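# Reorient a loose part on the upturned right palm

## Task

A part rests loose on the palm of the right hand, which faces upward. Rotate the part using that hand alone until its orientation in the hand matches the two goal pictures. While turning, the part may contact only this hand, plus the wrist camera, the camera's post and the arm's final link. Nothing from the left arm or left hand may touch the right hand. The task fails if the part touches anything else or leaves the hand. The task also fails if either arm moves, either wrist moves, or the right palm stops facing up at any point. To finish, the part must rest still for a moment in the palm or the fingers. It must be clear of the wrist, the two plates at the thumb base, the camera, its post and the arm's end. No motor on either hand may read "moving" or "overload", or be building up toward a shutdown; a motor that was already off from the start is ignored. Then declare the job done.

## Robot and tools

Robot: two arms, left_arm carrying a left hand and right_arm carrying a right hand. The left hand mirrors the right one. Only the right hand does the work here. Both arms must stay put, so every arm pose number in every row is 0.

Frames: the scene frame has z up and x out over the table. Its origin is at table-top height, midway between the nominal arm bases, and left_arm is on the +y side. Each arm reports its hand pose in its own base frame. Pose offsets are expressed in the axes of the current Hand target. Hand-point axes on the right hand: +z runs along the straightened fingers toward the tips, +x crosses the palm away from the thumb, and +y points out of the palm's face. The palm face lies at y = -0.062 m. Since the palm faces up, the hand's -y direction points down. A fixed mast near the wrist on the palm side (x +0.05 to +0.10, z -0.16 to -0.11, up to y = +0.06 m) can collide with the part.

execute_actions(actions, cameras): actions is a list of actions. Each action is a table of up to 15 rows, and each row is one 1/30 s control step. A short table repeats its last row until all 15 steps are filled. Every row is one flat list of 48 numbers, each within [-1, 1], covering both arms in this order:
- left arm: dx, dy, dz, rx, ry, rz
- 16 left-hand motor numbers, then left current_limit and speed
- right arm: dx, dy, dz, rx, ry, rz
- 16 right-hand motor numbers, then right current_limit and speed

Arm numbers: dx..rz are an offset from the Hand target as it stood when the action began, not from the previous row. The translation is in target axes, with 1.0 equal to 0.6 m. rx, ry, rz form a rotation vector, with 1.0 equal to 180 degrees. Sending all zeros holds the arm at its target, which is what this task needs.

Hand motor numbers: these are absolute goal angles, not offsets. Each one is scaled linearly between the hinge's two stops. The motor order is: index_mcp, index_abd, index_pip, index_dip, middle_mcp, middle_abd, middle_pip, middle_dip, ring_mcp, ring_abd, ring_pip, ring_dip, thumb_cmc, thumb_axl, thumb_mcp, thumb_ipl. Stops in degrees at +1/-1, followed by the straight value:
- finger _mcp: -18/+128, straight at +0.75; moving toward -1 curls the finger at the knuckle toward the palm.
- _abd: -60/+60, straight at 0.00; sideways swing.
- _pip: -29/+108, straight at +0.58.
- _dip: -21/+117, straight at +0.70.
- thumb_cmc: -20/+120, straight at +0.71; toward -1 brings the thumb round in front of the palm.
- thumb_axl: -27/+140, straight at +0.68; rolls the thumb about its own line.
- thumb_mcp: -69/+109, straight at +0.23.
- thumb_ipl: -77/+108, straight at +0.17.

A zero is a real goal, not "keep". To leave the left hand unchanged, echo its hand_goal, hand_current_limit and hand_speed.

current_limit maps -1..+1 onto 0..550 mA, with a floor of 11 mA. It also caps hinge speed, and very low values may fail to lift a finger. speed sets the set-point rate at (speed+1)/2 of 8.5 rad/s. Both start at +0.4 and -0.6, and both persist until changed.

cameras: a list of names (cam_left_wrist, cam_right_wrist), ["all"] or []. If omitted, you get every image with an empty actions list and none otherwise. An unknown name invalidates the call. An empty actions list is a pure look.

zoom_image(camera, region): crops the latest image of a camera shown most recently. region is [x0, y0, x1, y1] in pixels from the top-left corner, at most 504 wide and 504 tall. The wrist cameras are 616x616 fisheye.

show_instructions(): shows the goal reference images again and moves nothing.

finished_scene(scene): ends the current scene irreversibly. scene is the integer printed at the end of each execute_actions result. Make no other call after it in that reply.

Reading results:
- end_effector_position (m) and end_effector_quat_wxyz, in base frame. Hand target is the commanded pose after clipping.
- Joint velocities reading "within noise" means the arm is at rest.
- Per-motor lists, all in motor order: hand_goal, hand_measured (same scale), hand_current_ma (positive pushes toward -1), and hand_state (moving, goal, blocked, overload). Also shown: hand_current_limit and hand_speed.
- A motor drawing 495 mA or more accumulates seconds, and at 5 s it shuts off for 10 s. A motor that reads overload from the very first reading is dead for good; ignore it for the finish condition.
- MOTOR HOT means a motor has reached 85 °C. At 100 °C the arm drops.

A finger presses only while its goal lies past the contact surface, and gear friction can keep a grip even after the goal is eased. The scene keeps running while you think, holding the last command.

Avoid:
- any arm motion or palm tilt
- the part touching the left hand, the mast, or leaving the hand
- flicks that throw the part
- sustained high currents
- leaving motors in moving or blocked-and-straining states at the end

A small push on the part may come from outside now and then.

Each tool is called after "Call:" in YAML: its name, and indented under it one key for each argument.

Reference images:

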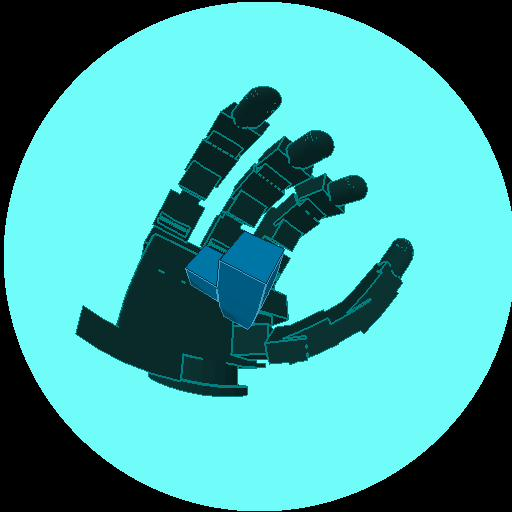

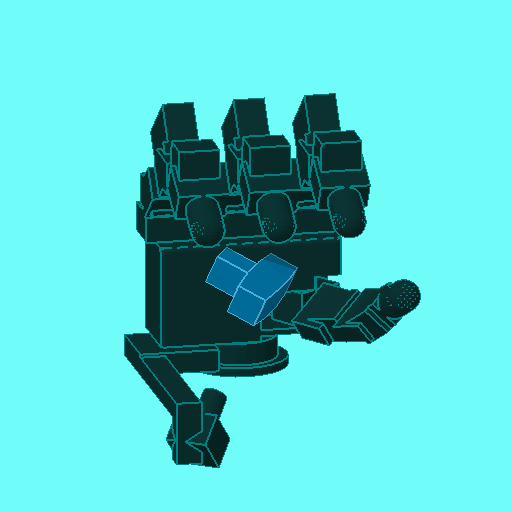

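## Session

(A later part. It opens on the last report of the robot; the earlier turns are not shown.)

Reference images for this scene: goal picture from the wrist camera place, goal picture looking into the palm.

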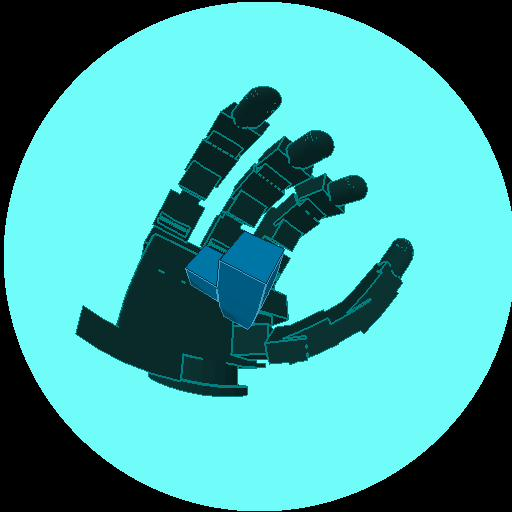

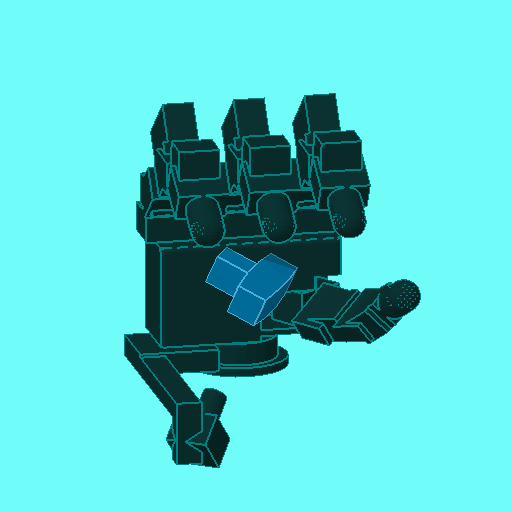

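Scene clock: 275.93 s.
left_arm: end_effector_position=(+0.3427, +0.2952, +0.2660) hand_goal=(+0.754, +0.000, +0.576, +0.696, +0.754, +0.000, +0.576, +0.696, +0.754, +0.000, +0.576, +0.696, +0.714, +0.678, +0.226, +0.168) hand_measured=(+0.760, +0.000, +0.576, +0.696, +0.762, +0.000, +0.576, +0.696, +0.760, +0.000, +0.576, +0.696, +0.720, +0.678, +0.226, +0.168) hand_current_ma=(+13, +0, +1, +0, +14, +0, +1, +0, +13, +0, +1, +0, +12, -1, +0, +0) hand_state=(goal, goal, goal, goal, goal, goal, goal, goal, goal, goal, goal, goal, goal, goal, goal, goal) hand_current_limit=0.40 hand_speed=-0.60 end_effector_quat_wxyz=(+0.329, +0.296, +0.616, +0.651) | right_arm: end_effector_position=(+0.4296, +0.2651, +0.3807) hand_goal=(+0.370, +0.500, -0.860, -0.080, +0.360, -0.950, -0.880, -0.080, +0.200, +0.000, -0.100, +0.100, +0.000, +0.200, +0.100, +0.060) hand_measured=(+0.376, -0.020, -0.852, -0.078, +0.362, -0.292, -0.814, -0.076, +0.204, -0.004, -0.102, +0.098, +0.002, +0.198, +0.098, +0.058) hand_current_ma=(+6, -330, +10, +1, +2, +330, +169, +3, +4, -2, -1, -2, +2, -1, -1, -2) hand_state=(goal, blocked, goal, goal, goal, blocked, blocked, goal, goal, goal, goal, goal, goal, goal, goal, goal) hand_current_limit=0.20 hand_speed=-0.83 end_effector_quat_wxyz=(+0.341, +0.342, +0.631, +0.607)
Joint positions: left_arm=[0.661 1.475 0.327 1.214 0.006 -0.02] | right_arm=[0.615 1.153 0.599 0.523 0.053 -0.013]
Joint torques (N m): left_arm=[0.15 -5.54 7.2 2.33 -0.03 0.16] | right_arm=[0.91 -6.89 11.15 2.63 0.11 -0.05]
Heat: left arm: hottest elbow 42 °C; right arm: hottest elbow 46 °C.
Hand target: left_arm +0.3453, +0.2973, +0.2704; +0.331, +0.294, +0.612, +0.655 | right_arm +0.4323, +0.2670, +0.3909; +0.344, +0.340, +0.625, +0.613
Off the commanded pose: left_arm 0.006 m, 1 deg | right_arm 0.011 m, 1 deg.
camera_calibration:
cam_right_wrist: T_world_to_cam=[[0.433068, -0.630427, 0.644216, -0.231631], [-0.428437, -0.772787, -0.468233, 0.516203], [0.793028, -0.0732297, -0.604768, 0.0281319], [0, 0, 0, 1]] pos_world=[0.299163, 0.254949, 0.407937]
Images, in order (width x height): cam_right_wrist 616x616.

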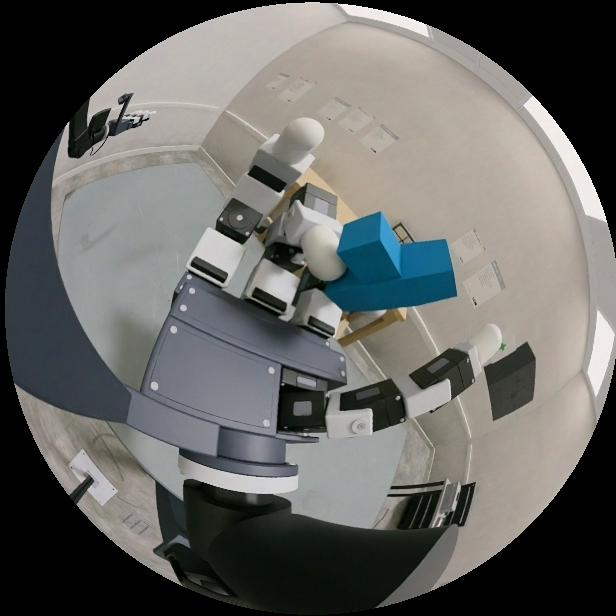

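Call:
execute_actions:
  actions:
    - [[0,0,0,0,0,0,0.754,0,0.576,0.696,0.754,0,0.576,0.696,0.754,0,0.576,0.696,0.714,0.678,0.226,0.168,0.4,-0.6,0,0,0,0,0,0,0.35,0.5,-0.9,0.04,0.43,-0.95,-0.92,-0.05,0.2,0.0,-0.1,0.1,0.0,0.2,0.1,0.06,0.2,-0.85]]
    - [[0,0,0,0,0,0,0.754,0,0.576,0.696,0.754,0,0.576,0.696,0.754,0,0.576,0.696,0.714,0.678,0.226,0.168,0.4,-0.6,0,0,0,0,0,0,0.33,0.5,-0.94,0.16,0.5,-0.95,-0.96,-0.02,0.2,0.0,-0.1,0.1,0.0,0.2,0.1,0.06,0.2,-0.85]]
    - [[0,0,0,0,0,0,0.754,0,0.576,0.696,0.754,0,0.576,0.696,0.754,0,0.576,0.696,0.714,0.678,0.226,0.168,0.4,-0.6,0,0,0,0,0,0,0.315,0.5,-0.98,0.29,0.57,-0.95,-1.0,0.0,0.2,0.0,-0.1,0.1,0.0,0.2,0.1,0.06,0.2,-0.85]]
  cameras: ["cam_right_wrist"]

Call:
zoom_image:
  camera: "cam_right_wrist"
  region: [310, 180, 470, 340]

Scene clock: 320.47 s.
left_arm: end_effector_position=(+0.3427, +0.2952, +0.2660) hand_goal=(+0.754, +0.000, +0.576, +0.696, +0.754, +0.000, +0.576, +0.696, +0.754, +0.000, +0.576, +0.696, +0.714, +0.678, +0.226, +0.168) hand_measured=(+0.760, +0.000, +0.576, +0.696, +0.762, +0.000, +0.576, +0.696, +0.760, +0.000, +0.576, +0.696, +0.720, +0.678, +0.226, +0.168) hand_current_ma=(+13, +0, +1, +0, +14, +0, +1, +0, +13, +0, +1, +0, +12, -1, +0, +0) hand_state=(goal, goal, goal, goal, goal, goal, goal, goal, goal, goal, goal, goal, goal, goal, goal, goal) hand_current_limit=0.40 hand_speed=-0.60 end_effector_quat_wxyz=(+0.329, +0.296, +0.616, +0.651) | right_arm: end_effector_position=(+0.4296, +0.2651, +0.3807) hand_goal=(+0.316, +0.500, -0.980, +0.290, +0.570, -0.950, -1.000, +0.000, +0.200, +0.000, -0.100, +0.100, +0.000, +0.200, +0.100, +0.060) hand_measured=(+0.292, +0.430, -0.916, +0.318, +0.608, -0.100, -0.970, +0.000, +0.204, -0.004, -0.102, +0.098, +0.004, +0.198, +0.098, +0.058) hand_current_ma=(-43, -150, +159, +51, +84, +330, +55, +0, +4, -2, -1, -2, +2, -1, -1, -2) hand_state=(blocked, blocked, blocked, blocked, blocked, blocked, blocked, goal, goal, goal, goal, goal, goal, goal, goal, goal) hand_current_limit=0.20 hand_speed=-0.85 end_effector_quat_wxyz=(+0.341, +0.342, +0.631, +0.607)
Joint positions: left_arm=[0.661 1.475 0.327 1.214 0.006 -0.02] | right_arm=[0.615 1.153 0.599 0.523 0.053 -0.013]
Joint torques (N m): left_arm=[0.15 -4.66 7.15 2.41 0.05 0.14] | right_arm=[0.97 -6.95 11.12 2.61 0.11 -0.06]
Heat: left arm: hottest elbow 42 °C; right arm: hottest elbow 46 °C.
Hand target: left_arm +0.3453, +0.2973, +0.2704; +0.331, +0.294, +0.612, +0.655 | right_arm +0.4323, +0.2670, +0.3909; +0.344, +0.340, +0.625, +0.613
Off the commanded pose: left_arm 0.006 m, 1 deg | right_arm 0.011 m, 1 deg.
camera_calibration:
cam_right_wrist: T_world_to_cam=[[0.433068, -0.630427, 0.644216, -0.231631], [-0.428437, -0.772787, -0.468233, 0.516203], [0.793028, -0.0732297, -0.604768, 0.0281319], [0, 0, 0, 1]] pos_world=[0.299163, 0.254949, 0.407937]
Images, in order (width x height): cam_right_wrist 616x616.

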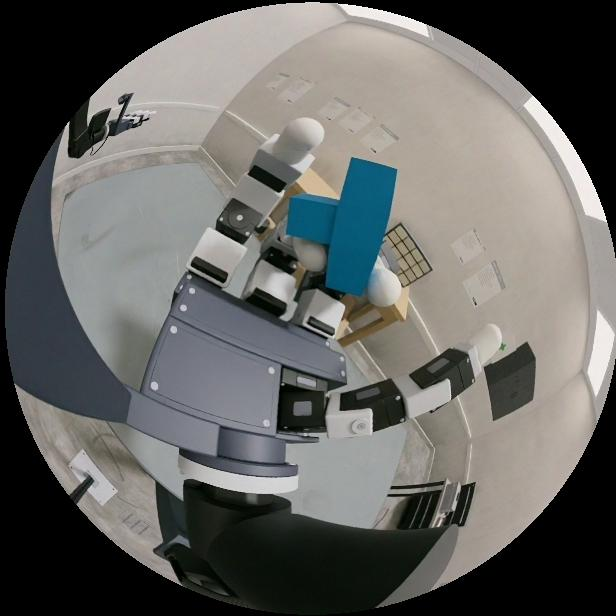

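Scaled by 3.150 from the camera's 616x616 image, which has a finer 880x880 frame.

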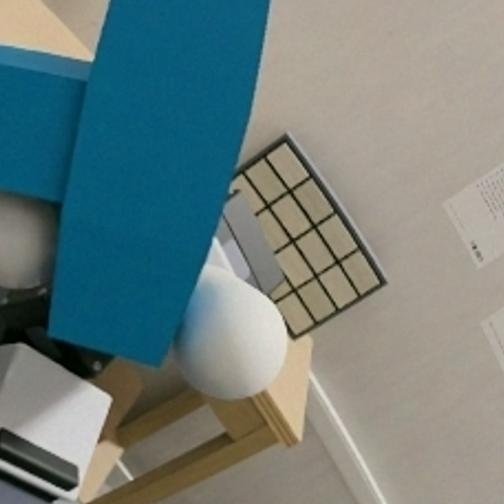

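Call:
zoom_image:
  camera: "cam_right_wrist"
  region: [270, 140, 430, 300]

Scaled by 3.150 from the camera's 616x616 image, which has a finer 880x880 frame.

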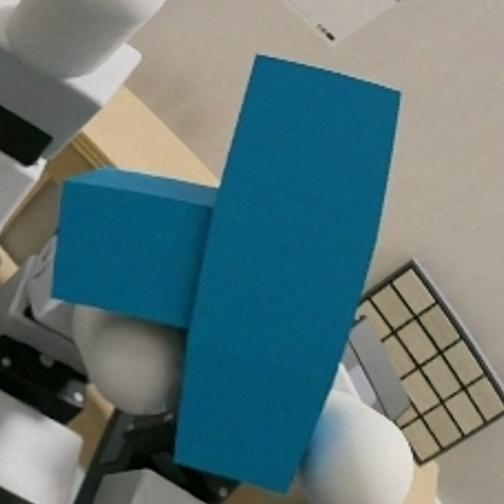

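Call:
execute_actions:
  actions:
    - [[0,0,0,0,0,0,0.754,0,0.576,0.696,0.754,0,0.576,0.696,0.754,0,0.576,0.696,0.714,0.678,0.226,0.168,0.4,-0.6,0,0,0,0,0,0,0.23,0.5,-0.98,0.29,0.485,-0.95,-1.0,0.0,0.2,0.0,-0.1,0.1,0.0,0.2,0.1,0.06,0.2,-0.88]]
    - [[0,0,0,0,0,0,0.754,0,0.576,0.696,0.754,0,0.576,0.696,0.754,0,0.576,0.696,0.714,0.678,0.226,0.168,0.4,-0.6,0,0,0,0,0,0,0.145,0.5,-0.98,0.29,0.4,-0.95,-1.0,0.0,0.2,0.0,-0.1,0.1,0.0,0.2,0.1,0.06,0.2,-0.88]]
  cameras: ["cam_right_wrist"]

Call:
zoom_image:
  camera: "cam_right_wrist"
  region: [240, 130, 430, 320]

Scene clock: 348.77 s.
left_arm: end_effector_position=(+0.3427, +0.2952, +0.2660) hand_goal=(+0.754, +0.000, +0.576, +0.696, +0.754, +0.000, +0.576, +0.696, +0.754, +0.000, +0.576, +0.696, +0.714, +0.678, +0.226, +0.168) hand_measured=(+0.760, +0.000, +0.576, +0.696, +0.762, +0.000, +0.576, +0.696, +0.760, +0.000, +0.576, +0.696, +0.720, +0.678, +0.226, +0.168) hand_current_ma=(+13, +0, +1, +0, +14, +0, +1, +0, +13, +0, +1, +0, +12, -1, +0, +0) hand_state=(goal, goal, goal, goal, goal, goal, goal, goal, goal, goal, goal, goal, goal, goal, goal, goal) hand_current_limit=0.40 hand_speed=-0.60 end_effector_quat_wxyz=(+0.329, +0.296, +0.616, +0.651) | right_arm: end_effector_position=(+0.4296, +0.2651, +0.3807) hand_goal=(+0.146, +0.500, -0.980, +0.290, +0.400, -0.950, -1.000, +0.000, +0.200, +0.000, -0.100, +0.100, +0.000, +0.200, +0.100, +0.060) hand_measured=(+0.128, +0.440, -0.916, +0.318, +0.468, -0.100, -0.978, -0.002, +0.204, -0.004, -0.102, +0.098, +0.004, +0.198, +0.098, +0.058) hand_current_ma=(-31, -122, +161, +51, +191, +330, +36, -2, +4, -2, -1, -2, +2, -1, -1, -2) hand_state=(goal, blocked, blocked, blocked, blocked, blocked, blocked, goal, goal, goal, goal, goal, goal, goal, goal, goal) hand_current_limit=0.20 hand_speed=-0.88 end_effector_quat_wxyz=(+0.341, +0.342, +0.631, +0.607)
Joint positions: left_arm=[0.661 1.475 0.327 1.214 0.006 -0.02] | right_arm=[0.615 1.153 0.599 0.523 0.053 -0.013]
Joint torques (N m): left_arm=[-0.21 -5.54 7.05 2.51 -0.02 0.17] | right_arm=[1.08 -6.89 11.14 2.63 0.12 -0.06]
Heat: left arm: hottest elbow 42 °C; right arm: hottest elbow 46 °C.
Hand target: left_arm +0.3453, +0.2973, +0.2704; +0.331, +0.294, +0.612, +0.655 | right_arm +0.4323, +0.2670, +0.3909; +0.344, +0.340, +0.625, +0.613
Off the commanded pose: left_arm 0.006 m, 1 deg | right_arm 0.011 m, 1 deg.
camera_calibration:
cam_right_wrist: T_world_to_cam=[[0.433068, -0.630427, 0.644216, -0.231631], [-0.428437, -0.772787, -0.468233, 0.516203], [0.793028, -0.0732297, -0.604768, 0.0281319], [0, 0, 0, 1]] pos_world=[0.299163, 0.254949, 0.407937]
Images, in order (width x height): cam_right_wrist 616x616.

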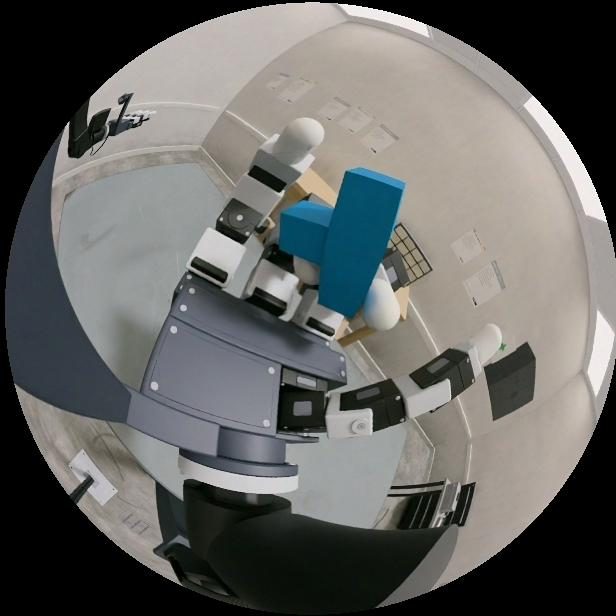

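Scaled by 2.653 from the camera's 616x616 image, which has a finer 880x880 frame.

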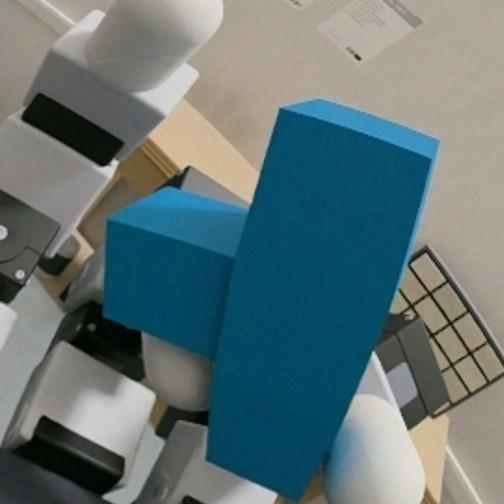

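Call:
show_instructions:

Reference images for this scene: goal picture from the wrist camera place, goal picture looking into the palm.

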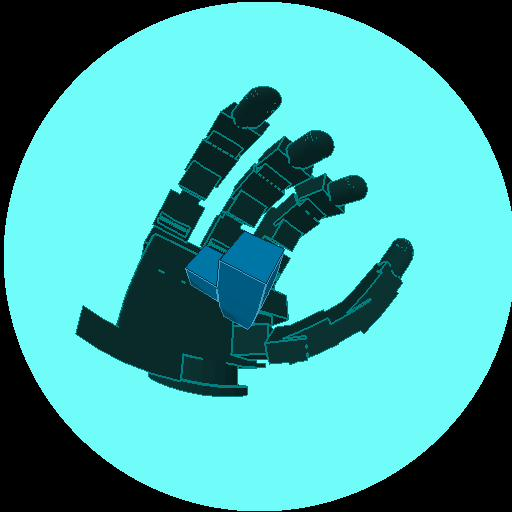

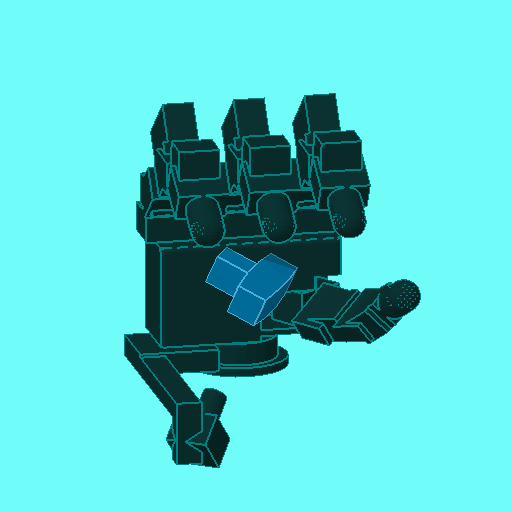

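Call:
execute_actions:
  actions:
    - [[0,0,0,0,0,0,0.754,0,0.576,0.696,0.754,0,0.576,0.696,0.754,0,0.576,0.696,0.714,0.678,0.226,0.168,0.4,-0.6,0,0,0,0,0,0,0.146,0.5,-0.98,0.29,0.35,-0.95,-1.0,0.045,0.2,0.0,-0.1,0.1,0.0,0.2,0.1,0.06,0.2,-0.9]]
    - [[0,0,0,0,0,0,0.754,0,0.576,0.696,0.754,0,0.576,0.696,0.754,0,0.576,0.696,0.714,0.678,0.226,0.168,0.4,-0.6,0,0,0,0,0,0,0.146,0.5,-0.98,0.29,0.29,-0.95,-1.0,0.09,0.2,0.0,-0.1,0.1,0.0,0.2,0.1,0.06,0.2,-0.9]]
  cameras: ["cam_right_wrist"]

Call:
zoom_image:
  camera: "cam_right_wrist"
  region: [240, 130, 430, 320]

Scene clock: 473.07 s.
left_arm: end_effector_position=(+0.3427, +0.2952, +0.2660) hand_goal=(+0.754, +0.000, +0.576, +0.696, +0.754, +0.000, +0.576, +0.696, +0.754, +0.000, +0.576, +0.696, +0.714, +0.678, +0.226, +0.168) hand_measured=(+0.760, +0.000, +0.576, +0.696, +0.762, +0.000, +0.576, +0.696, +0.760, +0.000, +0.576, +0.696, +0.720, +0.678, +0.226, +0.168) hand_current_ma=(+13, +0, +1, +0, +14, +0, +1, +0, +13, +0, +1, +0, +12, -1, +0, +0) hand_state=(goal, goal, goal, goal, goal, goal, goal, goal, goal, goal, goal, goal, goal, goal, goal, goal) hand_current_limit=0.40 hand_speed=-0.60 end_effector_quat_wxyz=(+0.329, +0.296, +0.616, +0.651) | right_arm: end_effector_position=(+0.4296, +0.2651, +0.3807) hand_goal=(+0.146, +0.500, -0.980, +0.290, +0.290, -0.950, -1.000, +0.090, +0.200, +0.000, -0.100, +0.100, +0.000, +0.200, +0.100, +0.060) hand_measured=(+0.116, +0.440, -0.904, +0.326, +0.380, -0.100, -0.978, +0.088, +0.204, -0.004, -0.102, +0.098, +0.004, +0.198, +0.098, +0.058) hand_current_ma=(-58, -122, +202, +71, +283, +330, +36, -1, +4, -2, -1, -2, +2, -1, -1, -2) hand_state=(blocked, blocked, blocked, blocked, blocked, blocked, blocked, goal, goal, goal, goal, goal, goal, goal, goal, goal) hand_current_limit=0.20 hand_speed=-0.90 end_effector_quat_wxyz=(+0.341, +0.342, +0.631, +0.607)
Joint positions: left_arm=[0.661 1.475 0.327 1.214 0.006 -0.02] | right_arm=[0.615 1.153 0.599 0.523 0.053 -0.013]
Joint torques (N m): left_arm=[0.21 -4.66 7.23 2.58 -0.02 0.2] | right_arm=[1.03 -7 11.15 2.65 0.12 -0.04]
Heat: left arm: hottest elbow 42 °C; right arm: hottest elbow 47 °C.
Hand target: left_arm +0.3453, +0.2973, +0.2704; +0.331, +0.294, +0.612, +0.655 | right_arm +0.4323, +0.2670, +0.3909; +0.344, +0.340, +0.625, +0.613
Off the commanded pose: left_arm 0.006 m, 1 deg | right_arm 0.011 m, 1 deg.
camera_calibration:
cam_right_wrist: T_world_to_cam=[[0.433068, -0.630427, 0.644216, -0.231631], [-0.428437, -0.772787, -0.468233, 0.516203], [0.793028, -0.0732297, -0.604768, 0.0281319], [0, 0, 0, 1]] pos_world=[0.299163, 0.254949, 0.407937]
Images, in order (width x height): cam_right_wrist 616x616.

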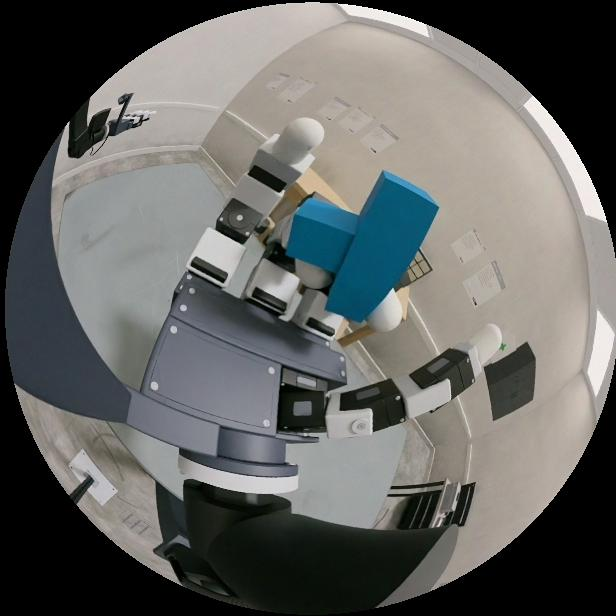

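Scaled by 2.653 from the camera's 616x616 image, which has a finer 880x880 frame.

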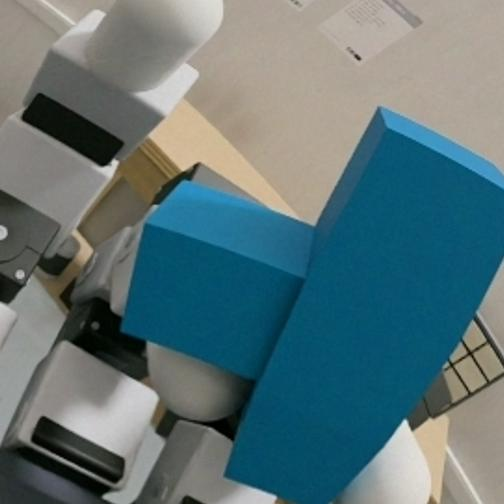

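Call:
zoom_image:
  camera: "cam_right_wrist"
  region: [320, 160, 450, 290]

Call:
zoom_image:
  camera: "cam_right_wrist"
  region: [280, 190, 410, 320]

Scaled by 3.877 from the camera's 616x616 image, which has a finer 880x880 frame.

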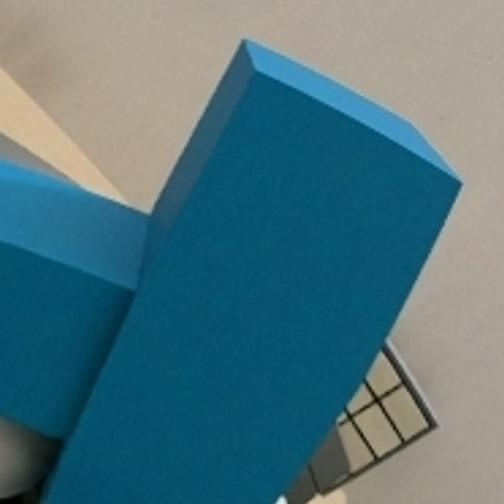

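Scaled by 3.877 from the camera's 616x616 image, which has a finer 880x880 frame.

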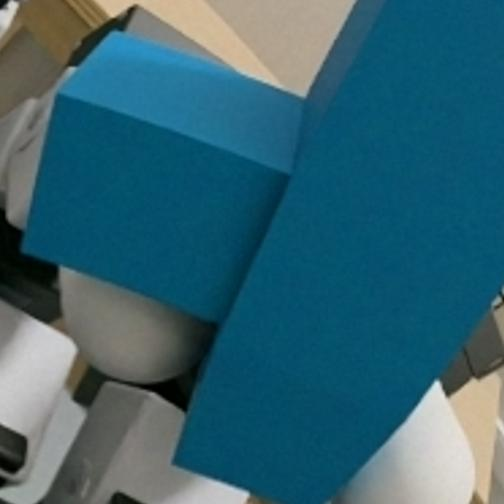

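Call:
execute_actions:
  actions:
    - [[0,0,0,0,0,0,0.754,0,0.576,0.696,0.754,0,0.576,0.696,0.754,0,0.576,0.696,0.714,0.678,0.226,0.168,0.4,-0.6,0,0,0,0,0,0,0.146,0.5,-0.98,0.29,0.37,-0.95,-1.0,0.045,0.2,0.0,-0.1,0.1,0.0,0.2,0.1,0.06,0.2,-0.9]]
  cameras: ["cam_right_wrist"]

Call:
zoom_image:
  camera: "cam_right_wrist"
  region: [270, 160, 430, 320]

Scene clock: 496.13 s.
left_arm: end_effector_position=(+0.3427, +0.2952, +0.2660) hand_goal=(+0.754, +0.000, +0.576, +0.696, +0.754, +0.000, +0.576, +0.696, +0.754, +0.000, +0.576, +0.696, +0.714, +0.678, +0.226, +0.168) hand_measured=(+0.760, +0.000, +0.576, +0.696, +0.762, +0.000, +0.576, +0.696, +0.760, +0.000, +0.576, +0.696, +0.720, +0.678, +0.226, +0.168) hand_current_ma=(+13, +0, +1, +0, +14, +0, +1, +0, +13, +0, +1, +0, +12, -1, +0, +0) hand_state=(goal, goal, goal, goal, goal, goal, goal, goal, goal, goal, goal, goal, goal, goal, goal, goal) hand_current_limit=0.40 hand_speed=-0.60 end_effector_quat_wxyz=(+0.329, +0.296, +0.616, +0.651) | right_arm: end_effector_position=(+0.4296, +0.2651, +0.3807) hand_goal=(+0.146, +0.500, -0.980, +0.290, +0.370, -0.950, -1.000, +0.046, +0.200, +0.000, -0.100, +0.100, +0.000, +0.200, +0.100, +0.060) hand_measured=(+0.116, +0.440, -0.904, +0.326, +0.400, -0.100, -0.978, +0.046, +0.204, -0.004, -0.102, +0.098, +0.004, +0.198, +0.098, +0.058) hand_current_ma=(-59, -122, +208, +72, +58, +330, +36, +0, +4, -2, -1, -2, +2, -1, -1, -2) hand_state=(blocked, blocked, blocked, blocked, blocked, blocked, blocked, goal, goal, goal, goal, goal, goal, goal, goal, goal) hand_current_limit=0.20 hand_speed=-0.90 end_effector_quat_wxyz=(+0.341, +0.342, +0.631, +0.607)
Joint positions: left_arm=[0.661 1.475 0.327 1.214 0.006 -0.02] | right_arm=[0.615 1.153 0.599 0.523 0.053 -0.013]
Joint torques (N m): left_arm=[-0.26 -4.66 7.05 2.41 -0.02 0.19] | right_arm=[0.91 -7.06 11.11 2.61 0.11 -0.06]
Heat: left arm: hottest elbow 42 °C; right arm: hottest elbow 47 °C.
Hand target: left_arm +0.3453, +0.2973, +0.2704; +0.331, +0.294, +0.612, +0.655 | right_arm +0.4323, +0.2670, +0.3909; +0.344, +0.340, +0.625, +0.613
Off the commanded pose: left_arm 0.006 m, 1 deg | right_arm 0.011 m, 1 deg.
camera_calibration:
cam_right_wrist: T_world_to_cam=[[0.433068, -0.630427, 0.644216, -0.231631], [-0.428437, -0.772787, -0.468233, 0.516203], [0.793028, -0.0732297, -0.604768, 0.0281319], [0, 0, 0, 1]] pos_world=[0.299163, 0.254949, 0.407937]
Images, in order (width x height): cam_right_wrist 616x616.

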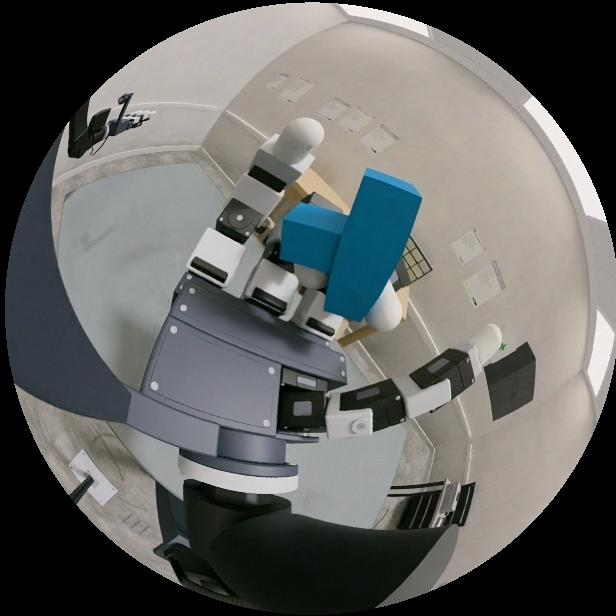

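Scaled by 3.150 from the camera's 616x616 image, which has a finer 880x880 frame.

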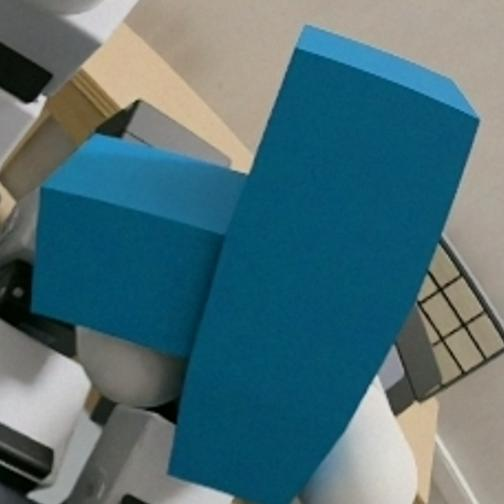

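Call:
execute_actions:
  actions:
    - [[0,0,0,0,0,0,0.754,0,0.576,0.696,0.754,0,0.576,0.696,0.754,0,0.576,0.696,0.714,0.678,0.226,0.168,0.4,-0.6,0,0,0,0,0,0,0.146,0.5,-0.98,0.29,0.41,-0.95,-1.0,0.05,0.2,0.0,-0.1,0.1,0.0,0.2,0.1,0.06,0.2,-0.9]]
  cameras: ["cam_right_wrist"]

Call:
zoom_image:
  camera: "cam_right_wrist"
  region: [270, 160, 430, 320]

Scene clock: 506.93 s.
left_arm: end_effector_position=(+0.3427, +0.2952, +0.2660) hand_goal=(+0.754, +0.000, +0.576, +0.696, +0.754, +0.000, +0.576, +0.696, +0.754, +0.000, +0.576, +0.696, +0.714, +0.678, +0.226, +0.168) hand_measured=(+0.760, +0.000, +0.576, +0.696, +0.762, +0.000, +0.576, +0.696, +0.760, +0.000, +0.576, +0.696, +0.720, +0.678, +0.226, +0.168) hand_current_ma=(+13, +0, +1, +0, +14, +0, +1, +0, +13, +0, +1, +0, +12, -1, +0, +0) hand_state=(goal, goal, goal, goal, goal, goal, goal, goal, goal, goal, goal, goal, goal, goal, goal, goal) hand_current_limit=0.40 hand_speed=-0.60 end_effector_quat_wxyz=(+0.329, +0.296, +0.616, +0.651) | right_arm: end_effector_position=(+0.4296, +0.2651, +0.3807) hand_goal=(+0.146, +0.500, -0.980, +0.290, +0.410, -0.950, -1.000, +0.050, +0.200, +0.000, -0.100, +0.100, +0.000, +0.200, +0.100, +0.060) hand_measured=(+0.116, +0.446, -0.904, +0.326, +0.434, -0.100, -0.980, +0.046, +0.204, -0.004, -0.102, +0.098, +0.004, +0.198, +0.098, +0.058) hand_current_ma=(-59, -106, +208, +72, +46, +330, +33, -4, +4, -2, -1, -2, +2, -1, -1, -2) hand_state=(blocked, blocked, blocked, blocked, blocked, blocked, blocked, goal, goal, goal, goal, goal, goal, goal, goal, goal) hand_current_limit=0.20 hand_speed=-0.90 end_effector_quat_wxyz=(+0.341, +0.342, +0.631, +0.607)
Joint positions: left_arm=[0.661 1.475 0.327 1.214 0.006 -0.02] | right_arm=[0.615 1.153 0.599 0.523 0.053 -0.013]
Joint torques (N m): left_arm=[0.03 -5.07 7.32 2.26 0.03 0.1] | right_arm=[0.97 -6.89 11.17 2.59 0.12 -0.05]
Heat: left arm: hottest elbow 42 °C; right arm: hottest elbow 47 °C.
Hand target: left_arm +0.3453, +0.2973, +0.2704; +0.331, +0.294, +0.612, +0.655 | right_arm +0.4323, +0.2670, +0.3909; +0.344, +0.340, +0.625, +0.613
Off the commanded pose: left_arm 0.006 m, 1 deg | right_arm 0.011 m, 1 deg.
camera_calibration:
cam_right_wrist: T_world_to_cam=[[0.433068, -0.630427, 0.644216, -0.231631], [-0.428437, -0.772787, -0.468233, 0.516203], [0.793028, -0.0732297, -0.604768, 0.0281319], [0, 0, 0, 1]] pos_world=[0.299163, 0.254949, 0.407937]
Images, in order (width x height): cam_right_wrist 616x616.

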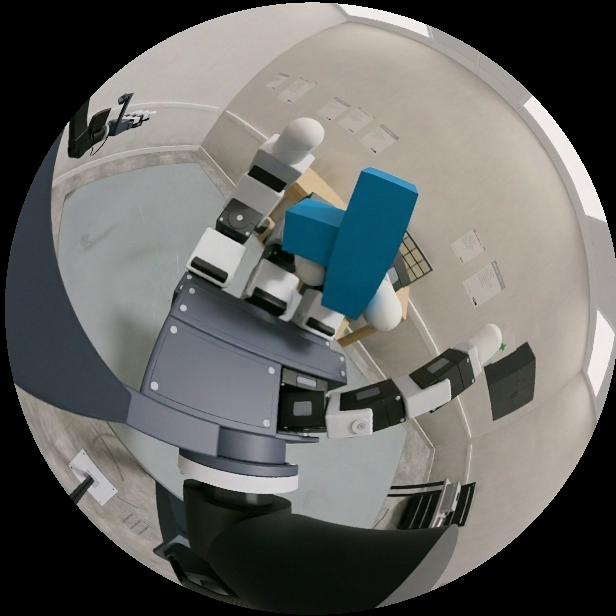

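Scaled by 3.150 from the camera's 616x616 image, which has a finer 880x880 frame.

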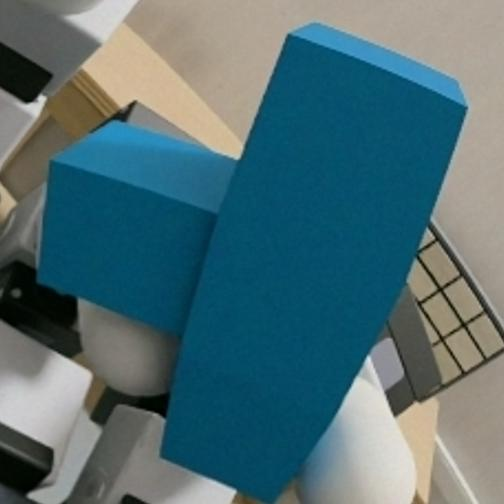

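Call:
finished_scene:
  scene: 2

The scene is finished: the task was done.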